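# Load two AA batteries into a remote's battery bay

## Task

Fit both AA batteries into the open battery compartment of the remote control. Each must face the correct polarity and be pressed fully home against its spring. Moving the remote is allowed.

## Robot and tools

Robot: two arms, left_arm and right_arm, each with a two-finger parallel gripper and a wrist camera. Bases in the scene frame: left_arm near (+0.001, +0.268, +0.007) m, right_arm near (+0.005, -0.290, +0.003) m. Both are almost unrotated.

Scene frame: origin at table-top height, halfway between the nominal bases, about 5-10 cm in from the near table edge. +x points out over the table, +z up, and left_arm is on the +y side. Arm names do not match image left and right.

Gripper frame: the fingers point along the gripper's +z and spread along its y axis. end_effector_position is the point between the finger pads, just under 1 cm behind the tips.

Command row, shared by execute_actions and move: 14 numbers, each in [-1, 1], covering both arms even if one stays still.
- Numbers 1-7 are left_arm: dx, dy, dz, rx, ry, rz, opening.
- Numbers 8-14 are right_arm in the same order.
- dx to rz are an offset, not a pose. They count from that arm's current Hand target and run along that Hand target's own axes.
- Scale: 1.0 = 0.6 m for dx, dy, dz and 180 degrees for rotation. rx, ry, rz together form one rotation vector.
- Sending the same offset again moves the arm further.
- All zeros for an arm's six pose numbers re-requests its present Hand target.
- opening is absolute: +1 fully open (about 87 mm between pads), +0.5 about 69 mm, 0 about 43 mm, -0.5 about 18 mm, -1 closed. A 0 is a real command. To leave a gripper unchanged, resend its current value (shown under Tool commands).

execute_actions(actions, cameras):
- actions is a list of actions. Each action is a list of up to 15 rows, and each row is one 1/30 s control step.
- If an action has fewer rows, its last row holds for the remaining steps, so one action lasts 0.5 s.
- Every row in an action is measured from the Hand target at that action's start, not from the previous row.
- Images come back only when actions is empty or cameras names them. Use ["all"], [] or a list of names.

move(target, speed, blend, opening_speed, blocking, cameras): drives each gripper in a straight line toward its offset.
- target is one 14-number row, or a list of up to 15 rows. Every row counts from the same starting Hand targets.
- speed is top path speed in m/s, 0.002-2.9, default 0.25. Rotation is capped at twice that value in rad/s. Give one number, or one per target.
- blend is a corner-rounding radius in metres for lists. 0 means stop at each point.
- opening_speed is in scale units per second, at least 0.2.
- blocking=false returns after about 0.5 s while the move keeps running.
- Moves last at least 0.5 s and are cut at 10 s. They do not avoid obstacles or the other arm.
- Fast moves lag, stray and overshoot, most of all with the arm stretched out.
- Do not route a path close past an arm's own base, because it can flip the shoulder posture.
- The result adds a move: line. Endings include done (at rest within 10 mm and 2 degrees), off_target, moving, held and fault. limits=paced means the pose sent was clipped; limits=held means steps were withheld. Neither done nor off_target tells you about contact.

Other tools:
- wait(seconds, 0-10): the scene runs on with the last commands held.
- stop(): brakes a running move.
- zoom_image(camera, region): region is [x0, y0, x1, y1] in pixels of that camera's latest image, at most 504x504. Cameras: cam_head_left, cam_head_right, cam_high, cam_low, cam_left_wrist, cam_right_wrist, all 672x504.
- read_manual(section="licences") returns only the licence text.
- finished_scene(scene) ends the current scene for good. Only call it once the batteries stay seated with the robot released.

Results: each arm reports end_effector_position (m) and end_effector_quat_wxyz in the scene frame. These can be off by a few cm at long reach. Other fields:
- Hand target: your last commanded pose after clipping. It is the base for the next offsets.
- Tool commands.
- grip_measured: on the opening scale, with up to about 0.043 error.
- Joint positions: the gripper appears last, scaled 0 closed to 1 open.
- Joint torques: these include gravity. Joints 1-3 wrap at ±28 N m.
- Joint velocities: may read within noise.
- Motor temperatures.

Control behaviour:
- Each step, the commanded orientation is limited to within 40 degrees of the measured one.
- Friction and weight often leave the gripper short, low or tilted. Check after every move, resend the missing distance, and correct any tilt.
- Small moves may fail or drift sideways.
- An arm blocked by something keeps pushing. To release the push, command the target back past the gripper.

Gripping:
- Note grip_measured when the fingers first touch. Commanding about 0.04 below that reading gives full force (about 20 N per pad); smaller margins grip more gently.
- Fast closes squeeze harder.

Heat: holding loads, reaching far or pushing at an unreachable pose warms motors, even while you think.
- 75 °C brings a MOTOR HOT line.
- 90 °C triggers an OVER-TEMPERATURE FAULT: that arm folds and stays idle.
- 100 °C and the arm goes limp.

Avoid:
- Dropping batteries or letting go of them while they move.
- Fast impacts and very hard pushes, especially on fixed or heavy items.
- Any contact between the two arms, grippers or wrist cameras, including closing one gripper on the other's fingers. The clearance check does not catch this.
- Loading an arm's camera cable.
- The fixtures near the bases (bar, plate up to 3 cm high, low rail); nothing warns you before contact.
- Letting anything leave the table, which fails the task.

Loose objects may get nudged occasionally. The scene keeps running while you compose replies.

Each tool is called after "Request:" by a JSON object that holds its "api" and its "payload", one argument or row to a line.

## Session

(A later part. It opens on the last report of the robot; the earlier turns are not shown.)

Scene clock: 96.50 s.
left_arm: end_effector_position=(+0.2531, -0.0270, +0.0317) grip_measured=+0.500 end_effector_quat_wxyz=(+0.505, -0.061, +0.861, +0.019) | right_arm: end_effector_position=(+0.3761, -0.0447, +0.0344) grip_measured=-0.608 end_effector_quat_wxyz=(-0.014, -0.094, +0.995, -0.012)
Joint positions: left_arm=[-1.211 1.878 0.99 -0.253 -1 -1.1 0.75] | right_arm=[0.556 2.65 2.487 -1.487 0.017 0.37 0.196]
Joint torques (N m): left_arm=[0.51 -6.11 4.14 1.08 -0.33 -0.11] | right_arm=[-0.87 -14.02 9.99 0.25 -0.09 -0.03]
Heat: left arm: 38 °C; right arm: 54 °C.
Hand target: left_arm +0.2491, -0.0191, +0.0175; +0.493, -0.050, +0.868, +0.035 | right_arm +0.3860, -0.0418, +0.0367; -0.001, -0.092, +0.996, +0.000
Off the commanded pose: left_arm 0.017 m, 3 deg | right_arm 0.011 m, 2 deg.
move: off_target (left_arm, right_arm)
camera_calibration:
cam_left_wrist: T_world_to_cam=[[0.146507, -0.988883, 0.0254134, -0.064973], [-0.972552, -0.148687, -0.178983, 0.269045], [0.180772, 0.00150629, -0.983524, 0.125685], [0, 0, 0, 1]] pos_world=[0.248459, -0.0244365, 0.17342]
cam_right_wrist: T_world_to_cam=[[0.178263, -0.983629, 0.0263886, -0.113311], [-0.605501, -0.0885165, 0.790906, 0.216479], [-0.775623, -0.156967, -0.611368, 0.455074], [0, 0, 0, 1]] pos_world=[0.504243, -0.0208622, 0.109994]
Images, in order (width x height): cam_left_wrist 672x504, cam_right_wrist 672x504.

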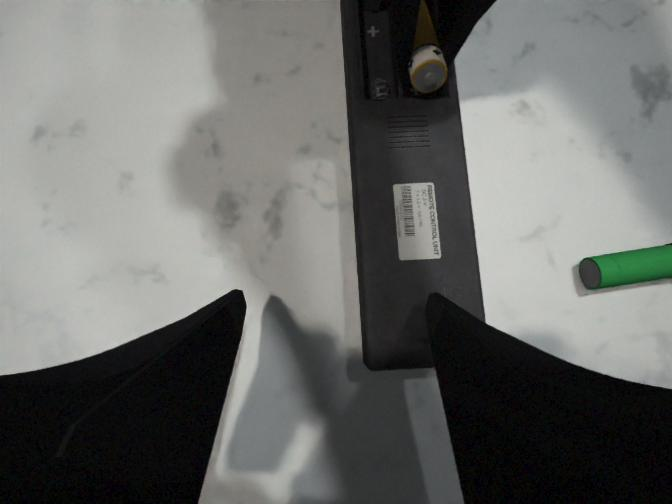

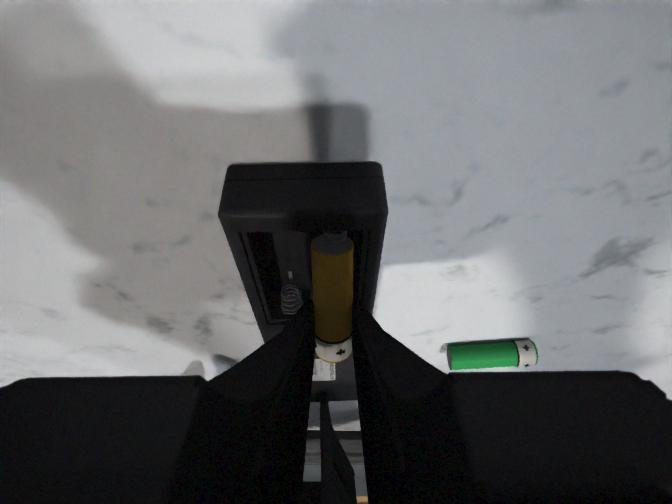

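Request:
{"api": "move", "payload": {
  "target": [0,0,0,0,0,0,0.5,0.0,0,0.013,0,-0.078,0,-0.75],
  "speed": 0.05,
  "cameras": ["cam_left_wrist","cam_right_wrist","cam_low"]
}}

Request:
{"api": "zoom_image", "payload": {
  "camera": "cam_right_wrist",
  "region": [220, 130, 420, 400]
}}

Request:
{"api": "zoom_image", "payload": {
  "camera": "cam_left_wrist",
  "region": [320, 0, 520, 200]
}}

Scene clock: 100.50 s.
left_arm: end_effector_position=(+0.2531, -0.0270, +0.0317) grip_measured=+0.500 end_effector_quat_wxyz=(+0.505, -0.061, +0.861, +0.019) | right_arm: end_effector_position=(+0.3762, -0.0442, +0.0347) grip_measured=-0.608 end_effector_quat_wxyz=(+0.094, -0.095, +0.991, +0.016)
Joint positions: left_arm=[-1.211 1.878 0.99 -0.253 -1 -1.1 0.75] | right_arm=[0.576 2.326 1.925 -1.03 0.066 0.379 0.196]
Joint torques (N m): left_arm=[0.51 -6.12 4.12 1.07 -0.33 -0.11] | right_arm=[0.34 -13.78 4.4 1.19 0.32 0.12]
Motor temperatures (°C): left_arm=[27 38 32 38 28 30 30] | right_arm=[29 55 35 30 29 26 28]
Heat: left arm: 38 °C; right arm: 55 °C.
Hand target: left_arm +0.2491, -0.0191, +0.0175; +0.493, -0.050, +0.868, +0.035 | right_arm +0.3860, -0.0419, +0.0289; +0.121, -0.092, +0.988, +0.011
Off the commanded pose: left_arm 0.017 m, 3 deg | right_arm 0.012 m, 3 deg.
move: off_target (left_arm, right_arm)
camera_calibration:
cam_left_wrist: T_world_to_cam=[[0.146507, -0.988883, 0.0254134, -0.064973], [-0.972552, -0.148687, -0.178983, 0.269045], [0.180772, 0.00150629, -0.983524, 0.125685], [0, 0, 0, 1]] pos_world=[0.248459, -0.0244365, 0.17342]
cam_right_wrist: T_world_to_cam=[[0.181704, -0.983301, -0.0101183, -0.112862], [-0.755963, -0.14626, 0.638066, 0.27562], [-0.628891, -0.10829, -0.769916, 0.407835], [0, 0, 0, 1]] pos_world=[0.48535, -0.0265009, 0.136993]
Images, in order (width x height): cam_low 672x504, cam_left_wrist 672x504, cam_right_wrist 672x504.

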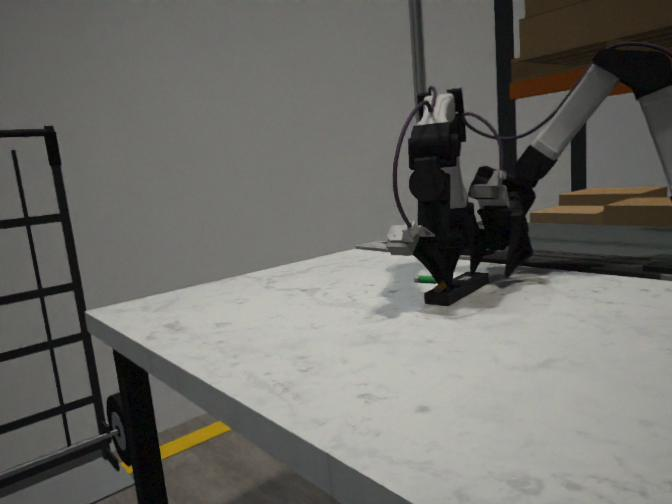

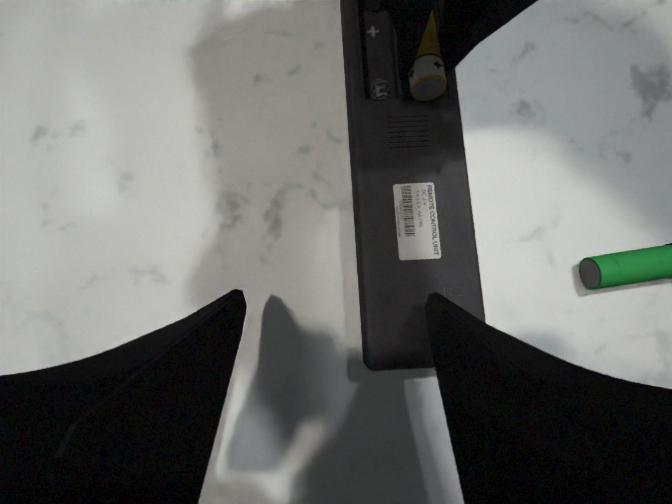

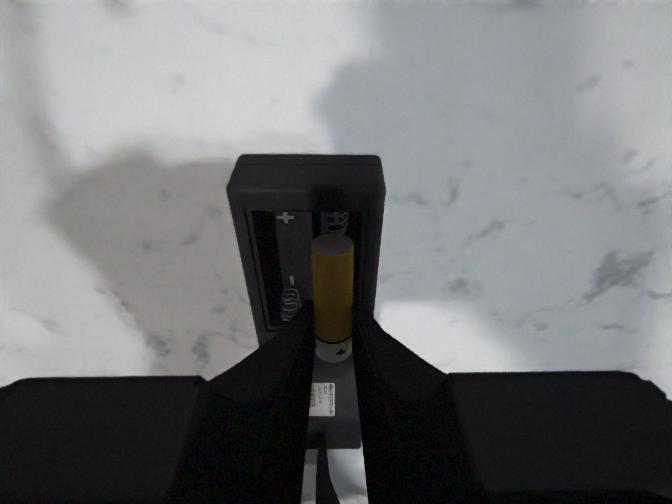

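Scaled by 1.867 from the camera's 672x504 image, which has a finer 960x720 frame.

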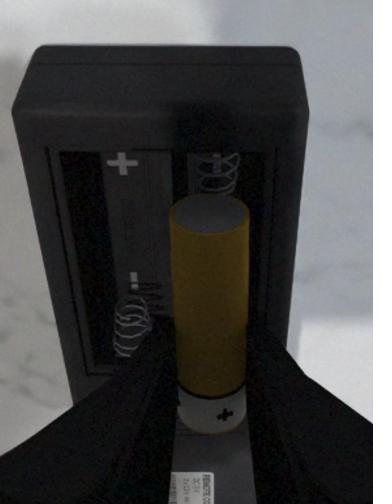

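Scaled by 2.520 from the camera's 672x504 image, which has a finer 960x720 frame.

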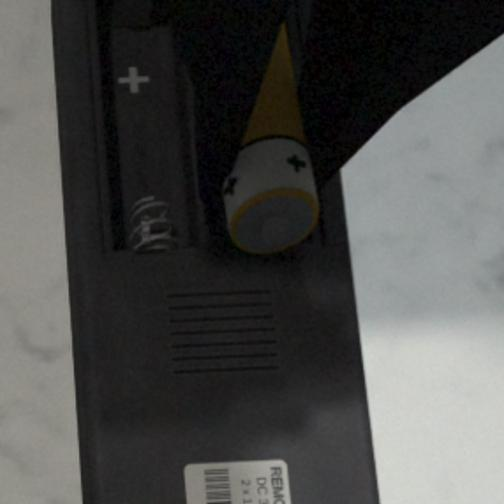

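Request:
{"api": "move", "payload": {
  "target": [
    [0.0375,0,0.003,0,0,0,0.5,0.022,0,-0.012,0,0.078,0,-0.8],
    [0.0375,0,0.003,0,0,0,0.5,-0.02,0,-0.006,0,0.078,0,-0.8]
  ],
  "speed": 0.06,
  "cameras": ["cam_left_wrist","cam_right_wrist","cam_low"]
}}

Request:
{"api": "zoom_image", "payload": {
  "camera": "cam_right_wrist",
  "region": [220, 130, 420, 400]
}}

Request:
{"api": "zoom_image", "payload": {
  "camera": "cam_left_wrist",
  "region": [320, 0, 520, 200]
}}

Scene clock: 106.17 s.
left_arm: end_effector_position=(+0.2547, -0.0310, +0.0281) grip_measured=+0.500 end_effector_quat_wxyz=(+0.531, -0.091, +0.843, +0.005) | right_arm: end_effector_position=(+0.3809, -0.0427, +0.0341) grip_measured=-0.608 end_effector_quat_wxyz=(-0.022, -0.095, +0.995, -0.011)
Joint positions: left_arm=[-1.231 1.91 0.971 -0.189 -1.066 -1.165 0.75] | right_arm=[0.552 2.75 2.678 -1.591 0.009 0.363 0.196]
Joint torques (N m): left_arm=[-0.38 -4.98 3.17 0.69 0.25 0.02] | right_arm=[-0.95 -14.23 10.24 0.45 -0.03 -0.04]
Heat: left arm: 38 °C; right arm: 54 °C.
Hand target: left_arm +0.2390, -0.0201, -0.0028; +0.492, -0.050, +0.868, +0.035 | right_arm +0.3966, -0.0399, +0.0353; -0.001, -0.092, +0.996, +0.000
Off the commanded pose: left_arm 0.036 m, 8 deg | right_arm 0.016 m, 3 deg.
joint read past its limit (right arm) — joint 4 (wrist pitch), lower limit.
joint sent to its limit (right arm) — joint 4 (wrist pitch), lower limit. The joint targets still meet the commanded pose.
move: off_target (left_arm, right_arm)
camera_calibration:
cam_left_wrist: T_world_to_cam=[[0.180304, -0.979904, 0.085313, -0.0790774], [-0.952169, -0.195638, -0.234733, 0.264297], [0.246706, -0.038909, -0.968309, 0.103414], [0, 0, 0, 1]] pos_world=[0.240401, -0.0217581, 0.168922]
cam_right_wrist: T_world_to_cam=[[0.180666, -0.983268, 0.0233107, -0.11303], [-0.592005, -0.0897874, 0.800917, 0.214143], [-0.785423, -0.158498, -0.598321, 0.462173], [0, 0, 0, 1]] pos_world=[0.510196, -0.0186575, 0.107652]
Images, in order (width x height): cam_low 672x504, cam_left_wrist 672x504, cam_right_wrist 672x504.

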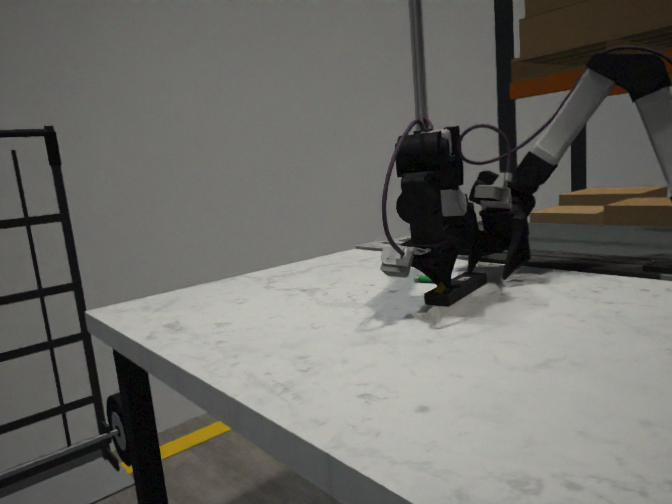

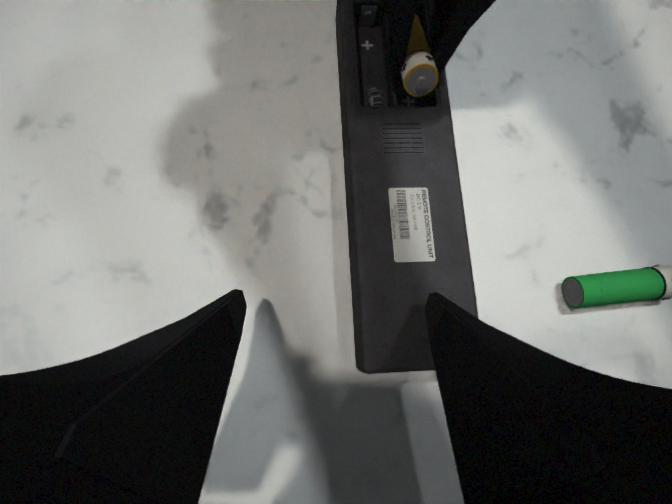

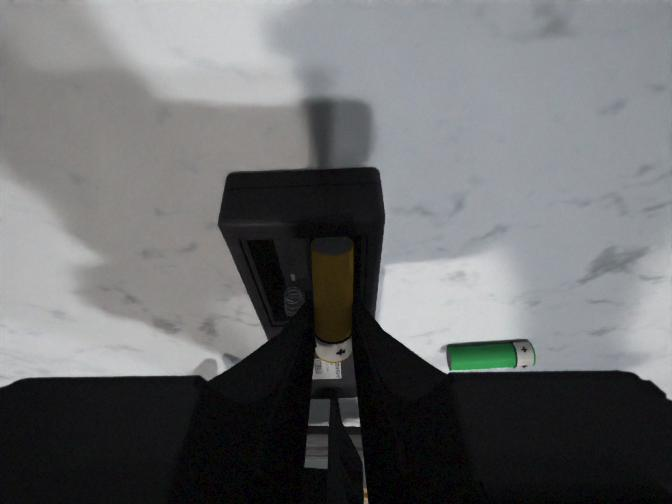

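Scaled by 1.867 from the camera's 672x504 image, which has a finer 960x720 frame.

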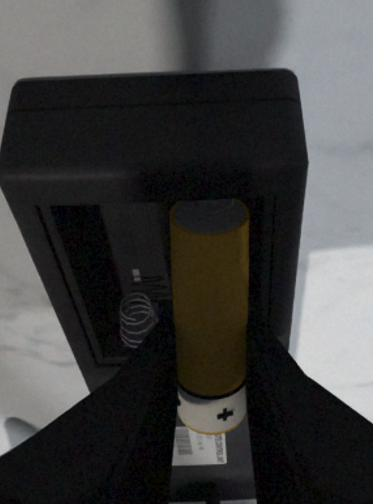

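Scaled by 2.520 from the camera's 672x504 image, which has a finer 960x720 frame.

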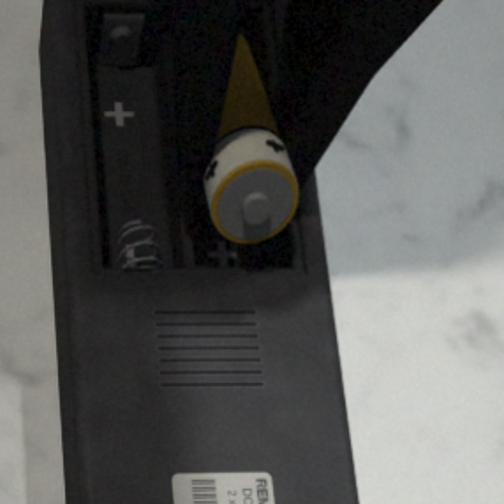

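Request:
{"api": "move", "payload": {
  "target": [0,0,0,0,0,0,0.5,0.003,0,0.018,0,-0.1,0,-0.8],
  "speed": 0.05,
  "cameras": ["cam_left_wrist","cam_right_wrist","cam_low"]
}}

Request:
{"api": "zoom_image", "payload": {
  "camera": "cam_right_wrist",
  "region": [220, 130, 420, 400]
}}

Request:
{"api": "zoom_image", "payload": {
  "camera": "cam_left_wrist",
  "region": [320, 0, 520, 200]
}}

Scene clock: 111.67 s.
left_arm: end_effector_position=(+0.2547, -0.0310, +0.0282) grip_measured=+0.500 end_effector_quat_wxyz=(+0.531, -0.091, +0.842, +0.005) | right_arm: end_effector_position=(+0.3814, -0.0425, +0.0325) grip_measured=-0.608 end_effector_quat_wxyz=(+0.121, -0.095, +0.988, +0.023)
Joint positions: left_arm=[-1.231 1.91 0.971 -0.188 -1.066 -1.165 0.75] | right_arm=[0.577 2.29 1.853 -0.94 0.077 0.376 0.196]
Joint torques (N m): left_arm=[-0.36 -4.98 3.15 0.69 0.25 0.02] | right_arm=[0.34 -12.83 4.57 1.41 0.47 0.08]
Motor temperatures (°C): left_arm=[27 38 32 36 28 30 30] | right_arm=[29 55 35 31 29 26 28]
Heat: left arm: 38 °C; right arm: 55 °C.
Hand target: left_arm +0.2391, -0.0202, -0.0028; +0.493, -0.050, +0.868, +0.034 | right_arm +0.3950, -0.0403, +0.0246; +0.155, -0.091, +0.984, +0.015
Off the commanded pose: left_arm 0.036 m, 8 deg | right_arm 0.016 m, 4 deg.
move: off_target (left_arm, right_arm)
camera_calibration:
cam_left_wrist: T_world_to_cam=[[0.180317, -0.979873, 0.0856464, -0.0791458], [-0.952137, -0.195734, -0.234783, 0.264319], [0.246822, -0.0392117, -0.968267, 0.103469], [0, 0, 0, 1]] pos_world=[0.240401, -0.0217592, 0.169022]
cam_right_wrist: T_world_to_cam=[[0.184242, -0.98267, -0.0203334, -0.112815], [-0.787656, -0.15999, 0.59498, 0.294092], [-0.587923, -0.0936048, -0.803483, 0.395698], [0, 0, 0, 1]] pos_world=[0.485068, -0.0267687, 0.140664]
Images, in order (width x height): cam_low 672x504, cam_left_wrist 672x504, cam_right_wrist 672x504.

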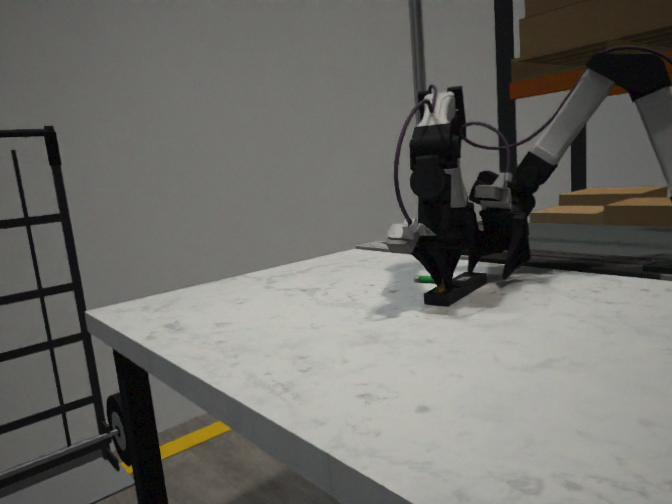

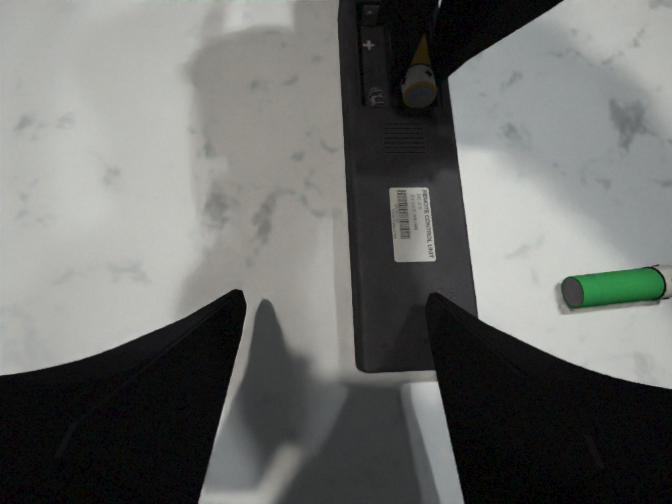

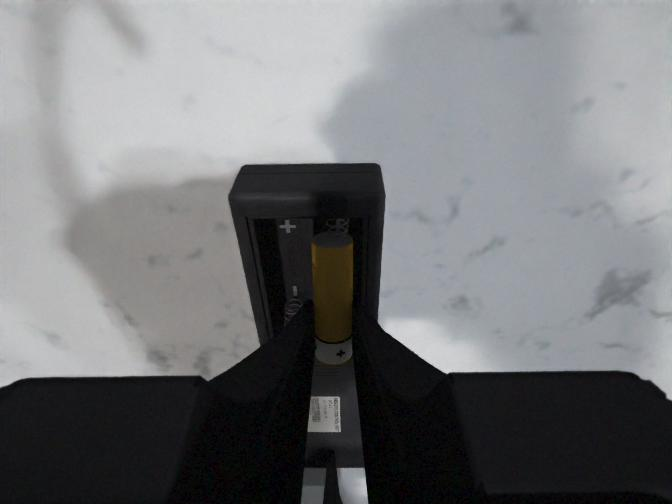

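Scaled by 1.867 from the camera's 672x504 image, which has a finer 960x720 frame.

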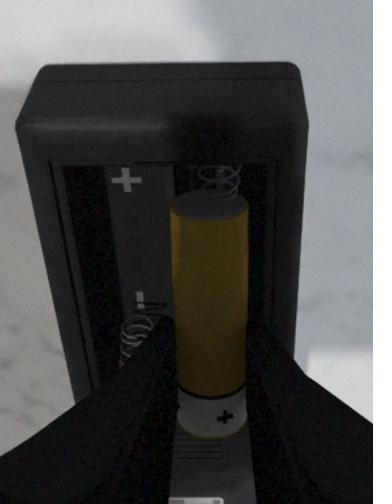

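Scaled by 2.520 from the camera's 672x504 image, which has a finer 960x720 frame.

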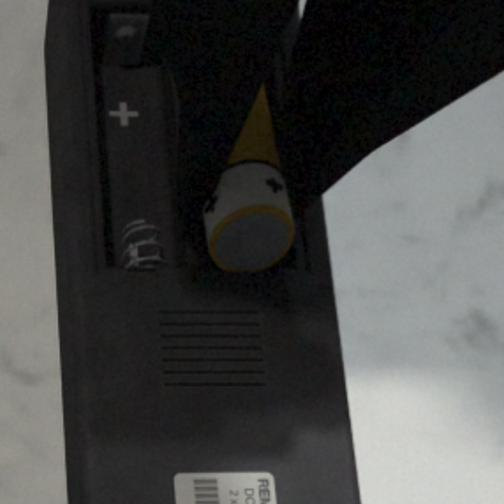

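Request:
{"api": "move", "payload": {
  "target": [
    [0.0375,0,0.003,0,0,0,0.5,0.0173,0,-0.02,0,0,0,-0.8],
    [0,0,0,0,0,0,0.5,0.0173,0,-0.02,0,0,0,-0.45],
    [0,0,0,0,0,0,0.5,0.0148,0,-0.0276,0,0,0,-0.45]
  ],
  "speed": 0.05,
  "opening_speed": 0.5,
  "cameras": ["cam_left_wrist","cam_right_wrist"]
}}

Request:
{"api": "zoom_image", "payload": {
  "camera": "cam_right_wrist",
  "region": [220, 130, 420, 400]
}}

Request:
{"api": "zoom_image", "payload": {
  "camera": "cam_left_wrist",
  "region": [320, 0, 520, 200]
}}

Scene clock: 118.03 s.
left_arm: end_effector_position=(+0.2538, -0.0311, +0.0267) grip_measured=+0.500 end_effector_quat_wxyz=(+0.547, -0.099, +0.831, +0.001) | right_arm: end_effector_position=(+0.3812, -0.0393, +0.0324) grip_measured=-0.450 end_effector_quat_wxyz=(+0.147, -0.093, +0.985, +0.026)
Joint positions: left_arm=[-1.246 1.923 0.953 -0.15 -1.106 -1.184 0.75] | right_arm=[0.591 2.247 1.776 -0.858 0.101 0.389 0.275]
Joint torques (N m): left_arm=[0.77 -6.42 4.1 0.33 0.66 0.18] | right_arm=[0.28 -14.41 6.61 0.65 0.29 0.09]
Motor temperatures (°C): left_arm=[27 38 32 35 28 30 30] | right_arm=[29 55 35 31 29 26 28]
Heat: left arm: 38 °C; right arm: 55 °C.
Hand target: left_arm +0.2391, -0.0202, -0.0027; +0.493, -0.050, +0.868, +0.034 | right_arm +0.3815, -0.0427, +0.0376; +0.155, -0.091, +0.984, +0.015
Off the commanded pose: left_arm 0.035 m, 10 deg | right_arm 0.006 m, 2 deg.
move: off_target (left_arm)
camera_calibration:
cam_left_wrist: T_world_to_cam=[[0.187181, -0.976823, 0.103826, -0.0809856], [-0.940108, -0.208786, -0.269453, 0.260498], [0.284885, -0.0471708, -0.9574, 0.0920129], [0, 0, 0, 1]] pos_world=[0.233842, -0.02038, 0.166694]
cam_right_wrist: T_world_to_cam=[[0.18016, -0.983413, -0.0209814, -0.10808], [-0.8182, -0.161665, 0.551737, 0.307553], [-0.545977, -0.082234, -0.833754, 0.381273], [0, 0, 0, 1]] pos_world=[0.479278, -0.0252133, 0.145932]
Images, in order (width x height): cam_left_wrist 672x504, cam_right_wrist 672x504.

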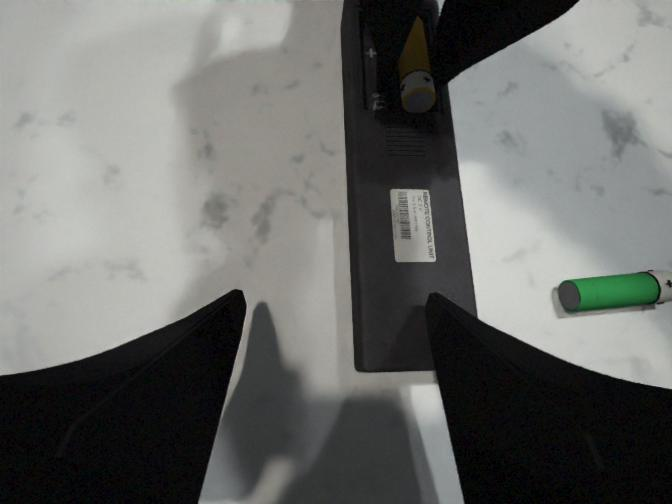

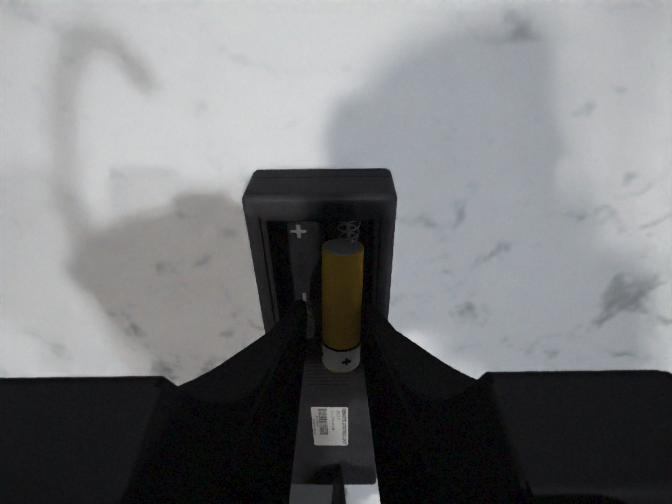

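Scaled by 1.867 from the camera's 672x504 image, which has a finer 960x720 frame.

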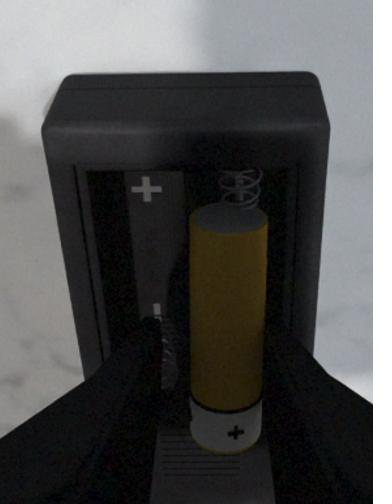

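Scaled by 2.520 from the camera's 672x504 image, which has a finer 960x720 frame.

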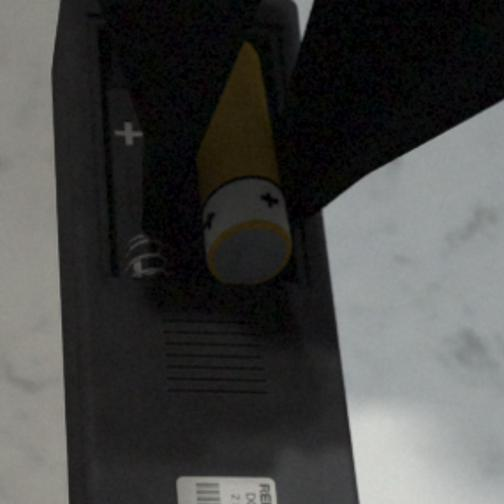

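Request:
{"api": "move", "payload": {
  "target": [
    [0,0,0,0,0,0,0.5,0.012,0,-0.018,0,0.1,0,-0.45],
    [0,0,0,0,0,0,0.5,0.015,0,-0.003,0,0.1,0,-0.45]
  ],
  "speed": 0.06,
  "cameras": ["cam_left_wrist","cam_right_wrist","cam_low"]
}}

Request:
{"api": "zoom_image", "payload": {
  "camera": "cam_right_wrist",
  "region": [220, 130, 420, 400]
}}

Request:
{"api": "zoom_image", "payload": {
  "camera": "cam_left_wrist",
  "region": [320, 0, 520, 200]
}}

Request:
{"api": "zoom_image", "payload": {
  "camera": "cam_low",
  "region": [400, 240, 500, 310]
}}

Scene clock: 125.77 s.
left_arm: end_effector_position=(+0.2536, -0.0316, +0.0264) grip_measured=+0.500 end_effector_quat_wxyz=(+0.546, -0.099, +0.832, +0.000) | right_arm: end_effector_position=(+0.3682, -0.0469, +0.0400) grip_measured=-0.450 end_effector_quat_wxyz=(-0.002, -0.093, +0.996, -0.011)
Joint positions: left_arm=[-1.246 1.923 0.953 -0.148 -1.104 -1.184 0.75] | right_arm=[0.565 2.549 2.324 -1.403 0.026 0.38 0.275]
Joint torques (N m): left_arm=[0.79 -6.41 4.11 0.32 0.63 0.19] | right_arm=[-0.72 -13.6 7.54 0.31 -0.18 0]
Motor temperatures (°C): left_arm=[27 39 32 35 28 30 30] | right_arm=[29 56 35 31 29 26 28]
Heat: left arm: 39 °C; right arm: 56 °C.
Hand target: left_arm +0.2391, -0.0202, -0.0027; +0.493, -0.050, +0.868, +0.034 | right_arm +0.3726, -0.0444, +0.0365; -0.001, -0.092, +0.996, +0.000
Off the commanded pose: left_arm 0.035 m, 10 deg | right_arm 0.006 m, 1 deg.
move: off_target (left_arm)
camera_calibration:
cam_left_wrist: T_world_to_cam=[[0.186234, -0.976812, 0.105615, -0.0812818], [-0.940811, -0.20828, -0.267382, 0.260412], [0.28318, -0.0495682, -0.957785, 0.0921667], [0, 0, 0, 1]] pos_world=[0.234036, -0.02059, 0.16649]
cam_right_wrist: T_world_to_cam=[[0.176546, -0.983906, 0.0275811, -0.113669], [-0.624333, -0.0902758, 0.775924, 0.214453], [-0.760946, -0.154206, -0.630223, 0.447483], [0, 0, 0, 1]] pos_world=[0.494468, -0.0234745, 0.11875]
Images, in order (width x height): cam_low 672x504, cam_left_wrist 672x504, cam_right_wrist 672x504.

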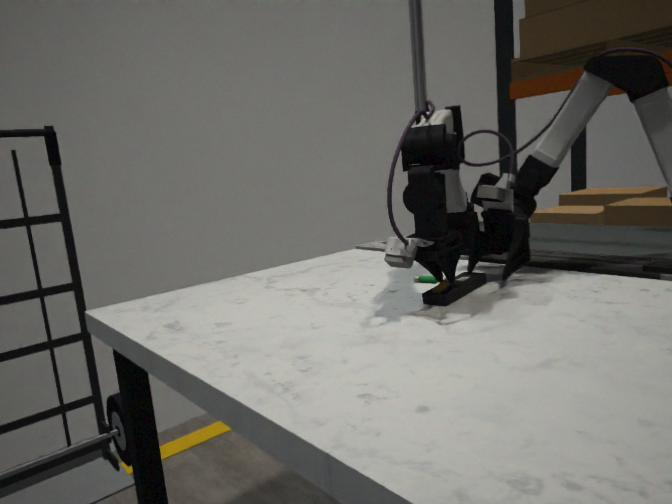

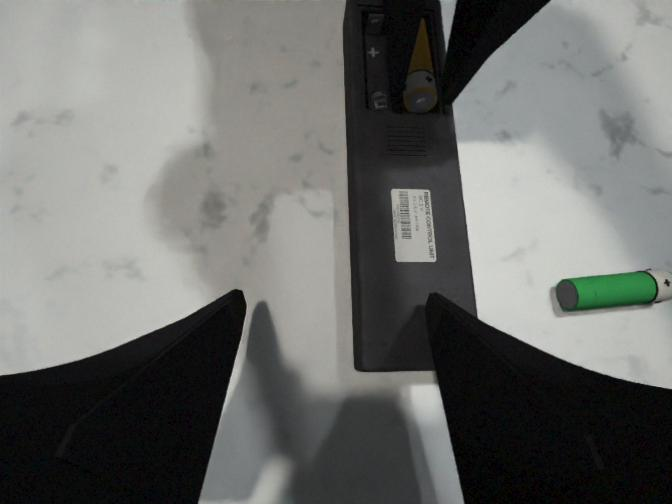

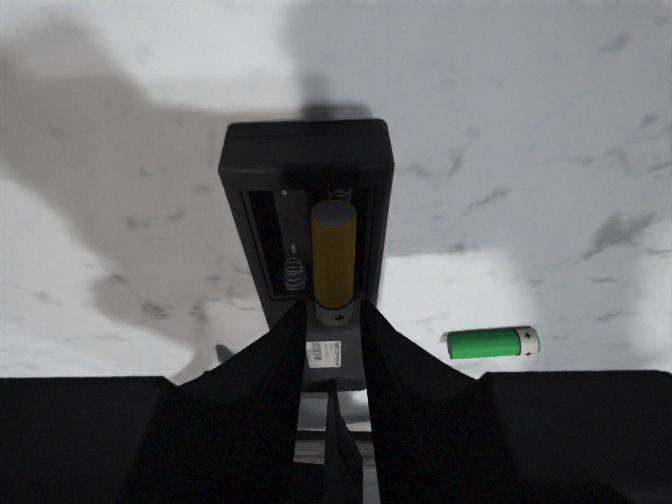

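Scaled by 1.867 from the camera's 672x504 image, which has a finer 960x720 frame.

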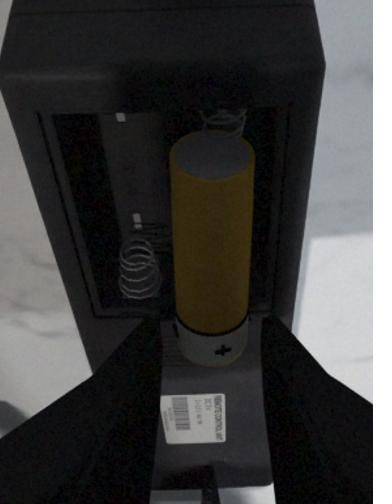

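Scaled by 2.520 from the camera's 672x504 image, which has a finer 960x720 frame.

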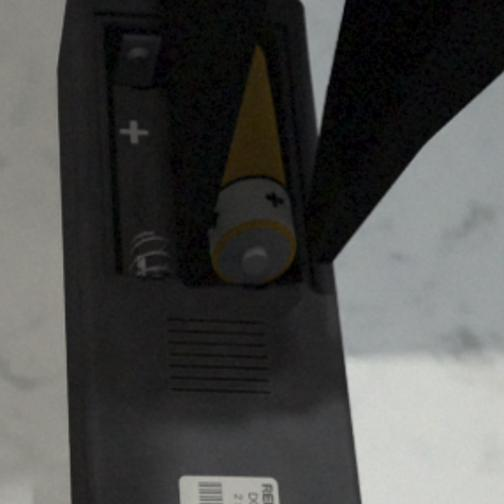

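Scaled by 5.040 from the camera's 672x504 image, which has a finer 960x720 frame.

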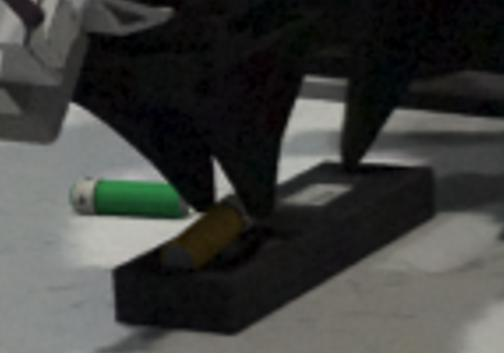

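Request:
{"api": "move", "payload": {
  "target": [
    [0,0,0,0,0,0,0.5,0,0,0.0092,0,0,0,-0.45],
    [0,0,0,0,0,0,0.5,0,0,0.0092,0,0,0,-0.8],
    [0,0,0,0,0,0,0.5,-0.028,0,0.007,0,0,0,-0.8]
  ],
  "speed": 0.06,
  "opening_speed": 0.6,
  "cameras": ["cam_left_wrist","cam_right_wrist"]
}}

Request:
{"api": "zoom_image", "payload": {
  "camera": "cam_right_wrist",
  "region": [220, 130, 420, 400]
}}

Request:
{"api": "zoom_image", "payload": {
  "camera": "cam_left_wrist",
  "region": [320, 0, 520, 200]
}}

Scene clock: 130.23 s.
left_arm: end_effector_position=(+0.2536, -0.0316, +0.0264) grip_measured=+0.500 end_effector_quat_wxyz=(+0.546, -0.099, +0.832, +0.000) | right_arm: end_effector_position=(+0.3744, -0.0456, +0.0377) grip_measured=-0.624 end_effector_quat_wxyz=(-0.020, -0.093, +0.995, -0.012)
Joint positions: left_arm=[-1.246 1.923 0.953 -0.148 -1.104 -1.184 0.75] | right_arm=[0.555 2.661 2.52 -1.52 0.013 0.369 0.188]
Joint torques (N m): left_arm=[0.79 -6.41 4.11 0.32 0.63 0.19] | right_arm=[-0.95 -13.09 9.32 0.51 -0.05 -0.03]
Motor temperatures (°C): left_arm=[27 39 32 34 28 30 30] | right_arm=[29 56 36 31 29 26 28]
Heat: left arm: 39 °C; right arm: 56 °C.
Hand target: left_arm +0.2391, -0.0202, -0.0027; +0.493, -0.050, +0.868, +0.034 | right_arm +0.3891, -0.0413, +0.0323; -0.001, -0.092, +0.996, +0.000
Off the commanded pose: left_arm 0.035 m, 10 deg | right_arm 0.016 m, 3 deg.
move: off_target (left_arm, right_arm)
camera_calibration:
cam_left_wrist: T_world_to_cam=[[0.186234, -0.976812, 0.105615, -0.0812818], [-0.940811, -0.20828, -0.267382, 0.260412], [0.28318, -0.0495682, -0.957785, 0.0921667], [0, 0, 0, 1]] pos_world=[0.234036, -0.02059, 0.16649]
cam_right_wrist: T_world_to_cam=[[0.178071, -0.983658, 0.0266024, -0.113895], [-0.595973, -0.0862976, 0.798354, 0.208844], [-0.783011, -0.158018, -0.601601, 0.45789], [0, 0, 0, 1]] pos_world=[0.50328, -0.0216561, 0.111765]
Images, in order (width x height): cam_left_wrist 672x504, cam_right_wrist 672x504.

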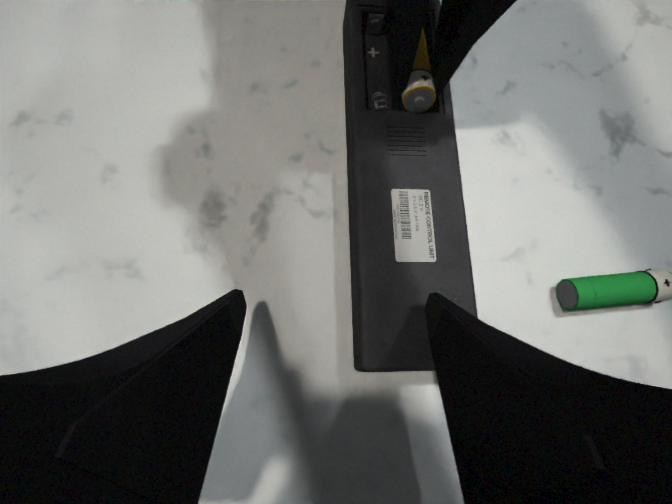

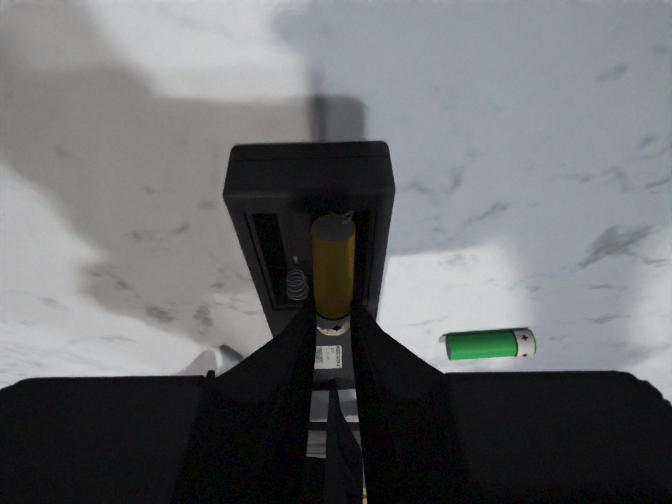

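Scaled by 1.867 from the camera's 672x504 image, which has a finer 960x720 frame.

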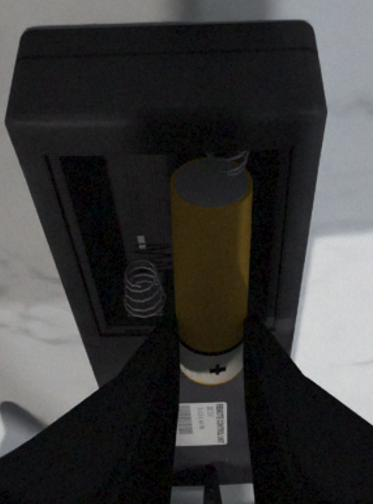

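Scaled by 2.520 from the camera's 672x504 image, which has a finer 960x720 frame.

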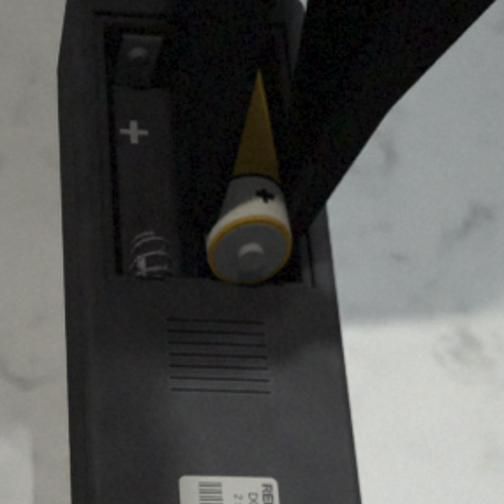

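Request:
{"api": "move", "payload": {
  "target": [
    [0,0,0,0,0,0,0.5,0.015,-0.006,0,0,0,0,-0.85],
    [0,0,0,0,0,0,0.5,-0.02,-0.006,0.004,0,0,0,-0.85]
  ],
  "speed": 0.06,
  "cameras": ["cam_left_wrist","cam_right_wrist"]
}}

Request:
{"api": "zoom_image", "payload": {
  "camera": "cam_right_wrist",
  "region": [220, 130, 420, 400]
}}

Request:
{"api": "zoom_image", "payload": {
  "camera": "cam_left_wrist",
  "region": [320, 0, 520, 200]
}}

Scene clock: 133.33 s.
left_arm: end_effector_position=(+0.2567, -0.0295, +0.0265) grip_measured=+0.500 end_effector_quat_wxyz=(+0.546, -0.103, +0.832, +0.002) | right_arm: end_effector_position=(+0.3850, -0.0420, +0.0329) grip_measured=-0.624 end_effector_quat_wxyz=(-0.020, -0.096, +0.995, -0.004)
Joint positions: left_arm=[-1.236 1.923 0.953 -0.146 -1.103 -1.183 0.75] | right_arm=[0.545 2.765 2.704 -1.591 -0.001 0.354 0.188]
Joint torques (N m): left_arm=[-0.06 -6.42 4.05 0.32 0.62 0.2] | right_arm=[-1.35 -13.48 10.03 0.43 0.07 -0.02]
Motor temperatures (°C): left_arm=[27 39 32 34 28 30 30] | right_arm=[29 56 36 31 29 26 28]
Heat: left arm: 39 °C; right arm: 56 °C.
Hand target: left_arm +0.2390, -0.0202, -0.0027; +0.493, -0.050, +0.868, +0.034 | right_arm +0.4015, -0.0426, +0.0298; -0.001, -0.092, +0.996, +0.000
Off the commanded pose: left_arm 0.035 m, 10 deg | right_arm 0.017 m, 2 deg.
joint read past its limit (right arm) — joint 4 (wrist pitch), lower limit.
joint sent to its limit (right arm) — joint 4 (wrist pitch), lower limit. The joint targets still meet the commanded pose.
move: off_target (left_arm, right_arm)
camera_calibration:
cam_left_wrist: T_world_to_cam=[[0.195498, -0.974773, 0.107698, -0.0821666], [-0.938774, -0.217775, -0.266978, 0.262875], [0.283696, -0.048911, -0.957666, 0.0913251], [0, 0, 0, 1]] pos_world=[0.236935, -0.0183793, 0.16649]
cam_right_wrist: T_world_to_cam=[[0.182662, -0.983132, 0.00927458, -0.113343], [-0.595152, -0.103058, 0.796978, 0.218421], [-0.782578, -0.151097, -0.603938, 0.46409], [0, 0, 0, 1]] pos_world=[0.513884, -0.0187982, 0.107255]
Images, in order (width x height): cam_left_wrist 672x504, cam_right_wrist 672x504.

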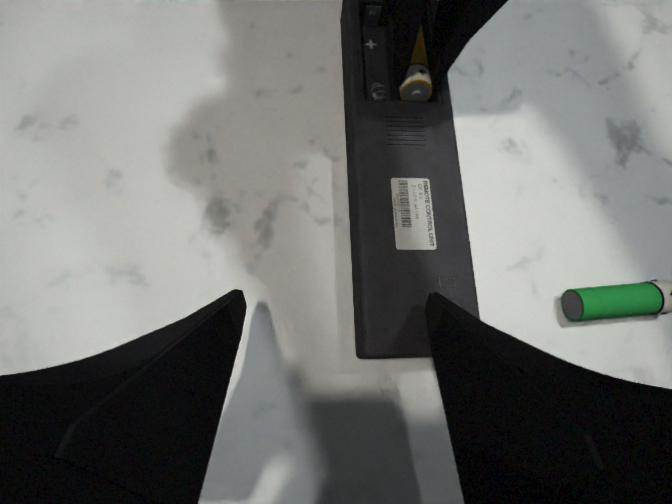

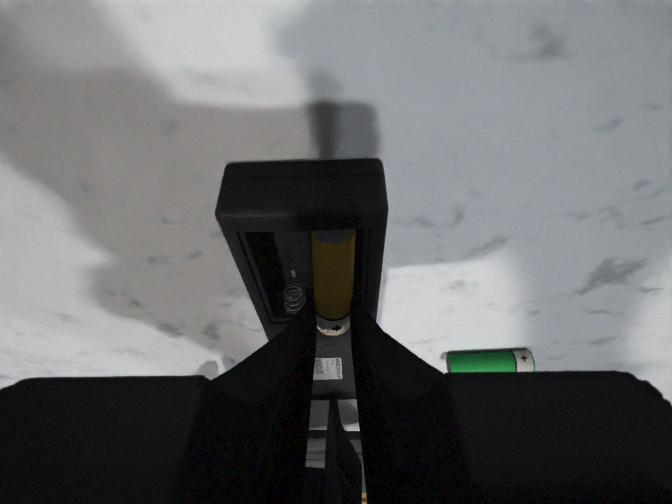

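Scaled by 1.867 from the camera's 672x504 image, which has a finer 960x720 frame.

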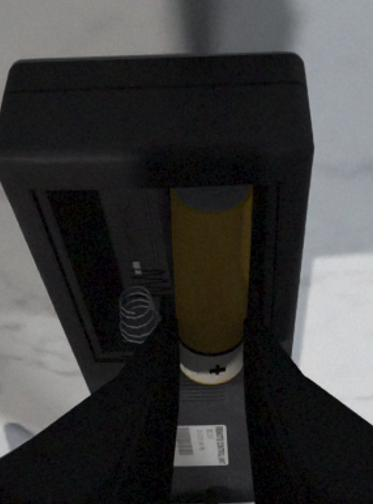

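Scaled by 2.520 from the camera's 672x504 image, which has a finer 960x720 frame.

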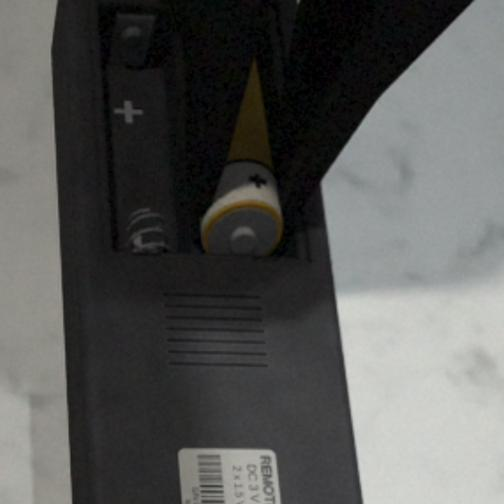

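Request:
{"api": "move", "payload": {
  "target": [
    [0,0,0,0,0,0,0.5,0,0,0.006,0,-0.03,0,-0.85],
    [0,0,0,0,0,0,0.5,0.014,0,0,0,-0.03,0,-0.85],
    [0,0,0,0,0,0,0.5,0.014,0,0,0,-0.03,0,-0.45],
    [0,0,0,0,0,0,0.5,0.022,0,-0.05,0,0,0,-0.45]
  ],
  "speed": 0.08,
  "opening_speed": 0.6,
  "cameras": ["cam_left_wrist","cam_right_wrist"]
}}

Request:
{"api": "zoom_image", "payload": {
  "camera": "cam_right_wrist",
  "region": [220, 100, 420, 370]
}}

Request:
{"api": "zoom_image", "payload": {
  "camera": "cam_left_wrist",
  "region": [320, 0, 520, 200]
}}

Scene clock: 138.63 s.
left_arm: end_effector_position=(+0.2566, -0.0297, +0.0264) grip_measured=+0.500 end_effector_quat_wxyz=(+0.545, -0.103, +0.832, +0.001) | right_arm: end_effector_position=(+0.3828, -0.0453, +0.0577) grip_measured=-0.450 end_effector_quat_wxyz=(+0.000, -0.092, +0.996, +0.000)
Joint positions: left_arm=[-1.236 1.923 0.953 -0.145 -1.102 -1.183 0.75] | right_arm=[0.545 2.656 2.6 -1.557 0.009 0.361 0.275]
Joint torques (N m): left_arm=[-0.08 -6.41 4.07 0.32 0.6 0.2] | right_arm=[-0.69 -13.98 9.7 0.15 -0.03 -0.03]
Motor temperatures (°C): left_arm=[27 39 32 34 28 30 30] | right_arm=[29 56 36 31 29 26 28]
Heat: left arm: 39 °C; right arm: 56 °C.
Hand target: left_arm +0.2391, -0.0202, -0.0027; +0.493, -0.050, +0.868, +0.034 | right_arm +0.3886, -0.0452, +0.0598; -0.001, -0.092, +0.996, +0.000
Off the commanded pose: left_arm 0.035 m, 10 deg | right_arm 0.006 m, 0 deg.
joint sent to its limit (right arm) — joint 4 (wrist pitch), lower limit. The joint targets still meet the commanded pose.
move: off_target (left_arm); target 3's new opening was sent with right_arm's hand 0.009 m and 3 deg from that target
camera_calibration:
cam_left_wrist: T_world_to_cam=[[0.194848, -0.974843, 0.108238, -0.0821935], [-0.939152, -0.217256, -0.266071, 0.262771], [0.282893, -0.0498084, -0.957857, 0.0914291], [0, 0, 0, 1]] pos_world=[0.236932, -0.0184833, 0.166388]
cam_right_wrist: T_world_to_cam=[[0.175063, -0.984545, 0.00480461, -0.113325], [-0.626107, -0.10756, 0.772283, 0.209958], [-0.759831, -0.138207, -0.635261, 0.470586], [0, 0, 0, 1]] pos_world=[0.508861, -0.023952, 0.137343]
Images, in order (width x height): cam_left_wrist 672x504, cam_right_wrist 672x504.

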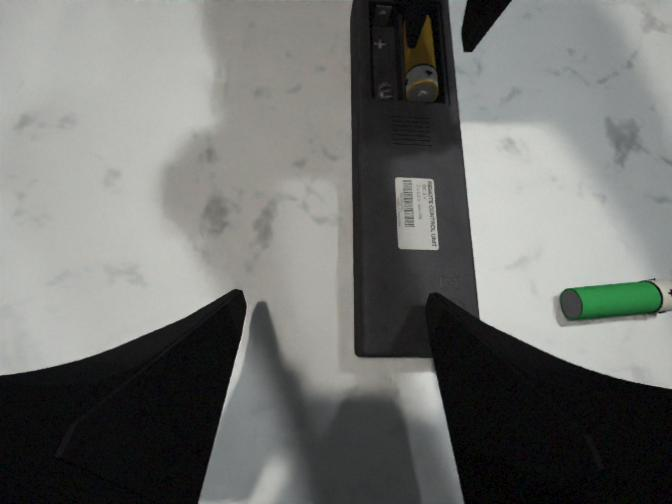

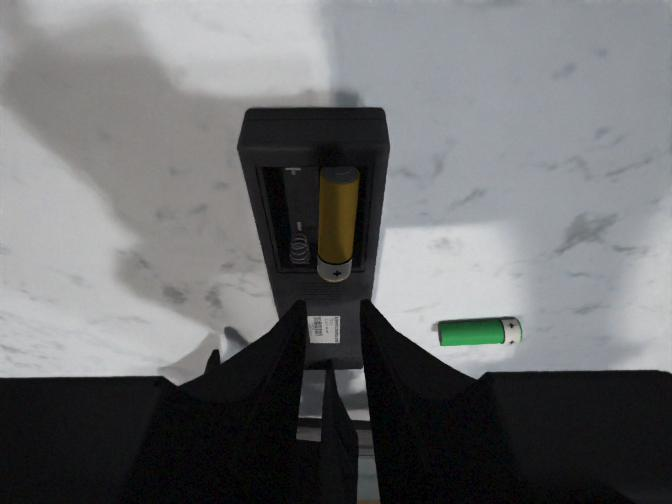

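Scaled by 1.867 from the camera's 672x504 image, which has a finer 960x720 frame.

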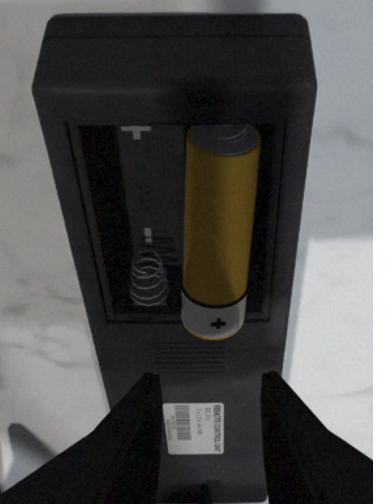

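Scaled by 2.520 from the camera's 672x504 image, which has a finer 960x720 frame.

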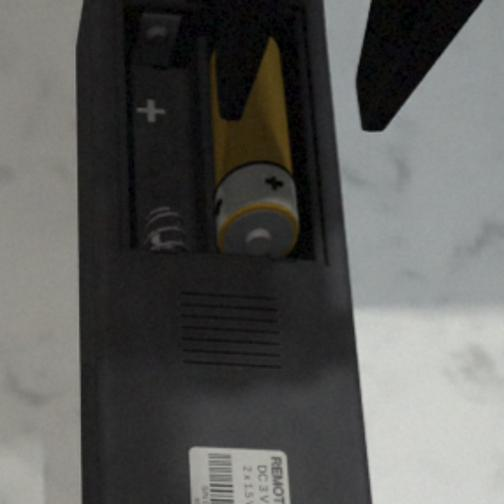

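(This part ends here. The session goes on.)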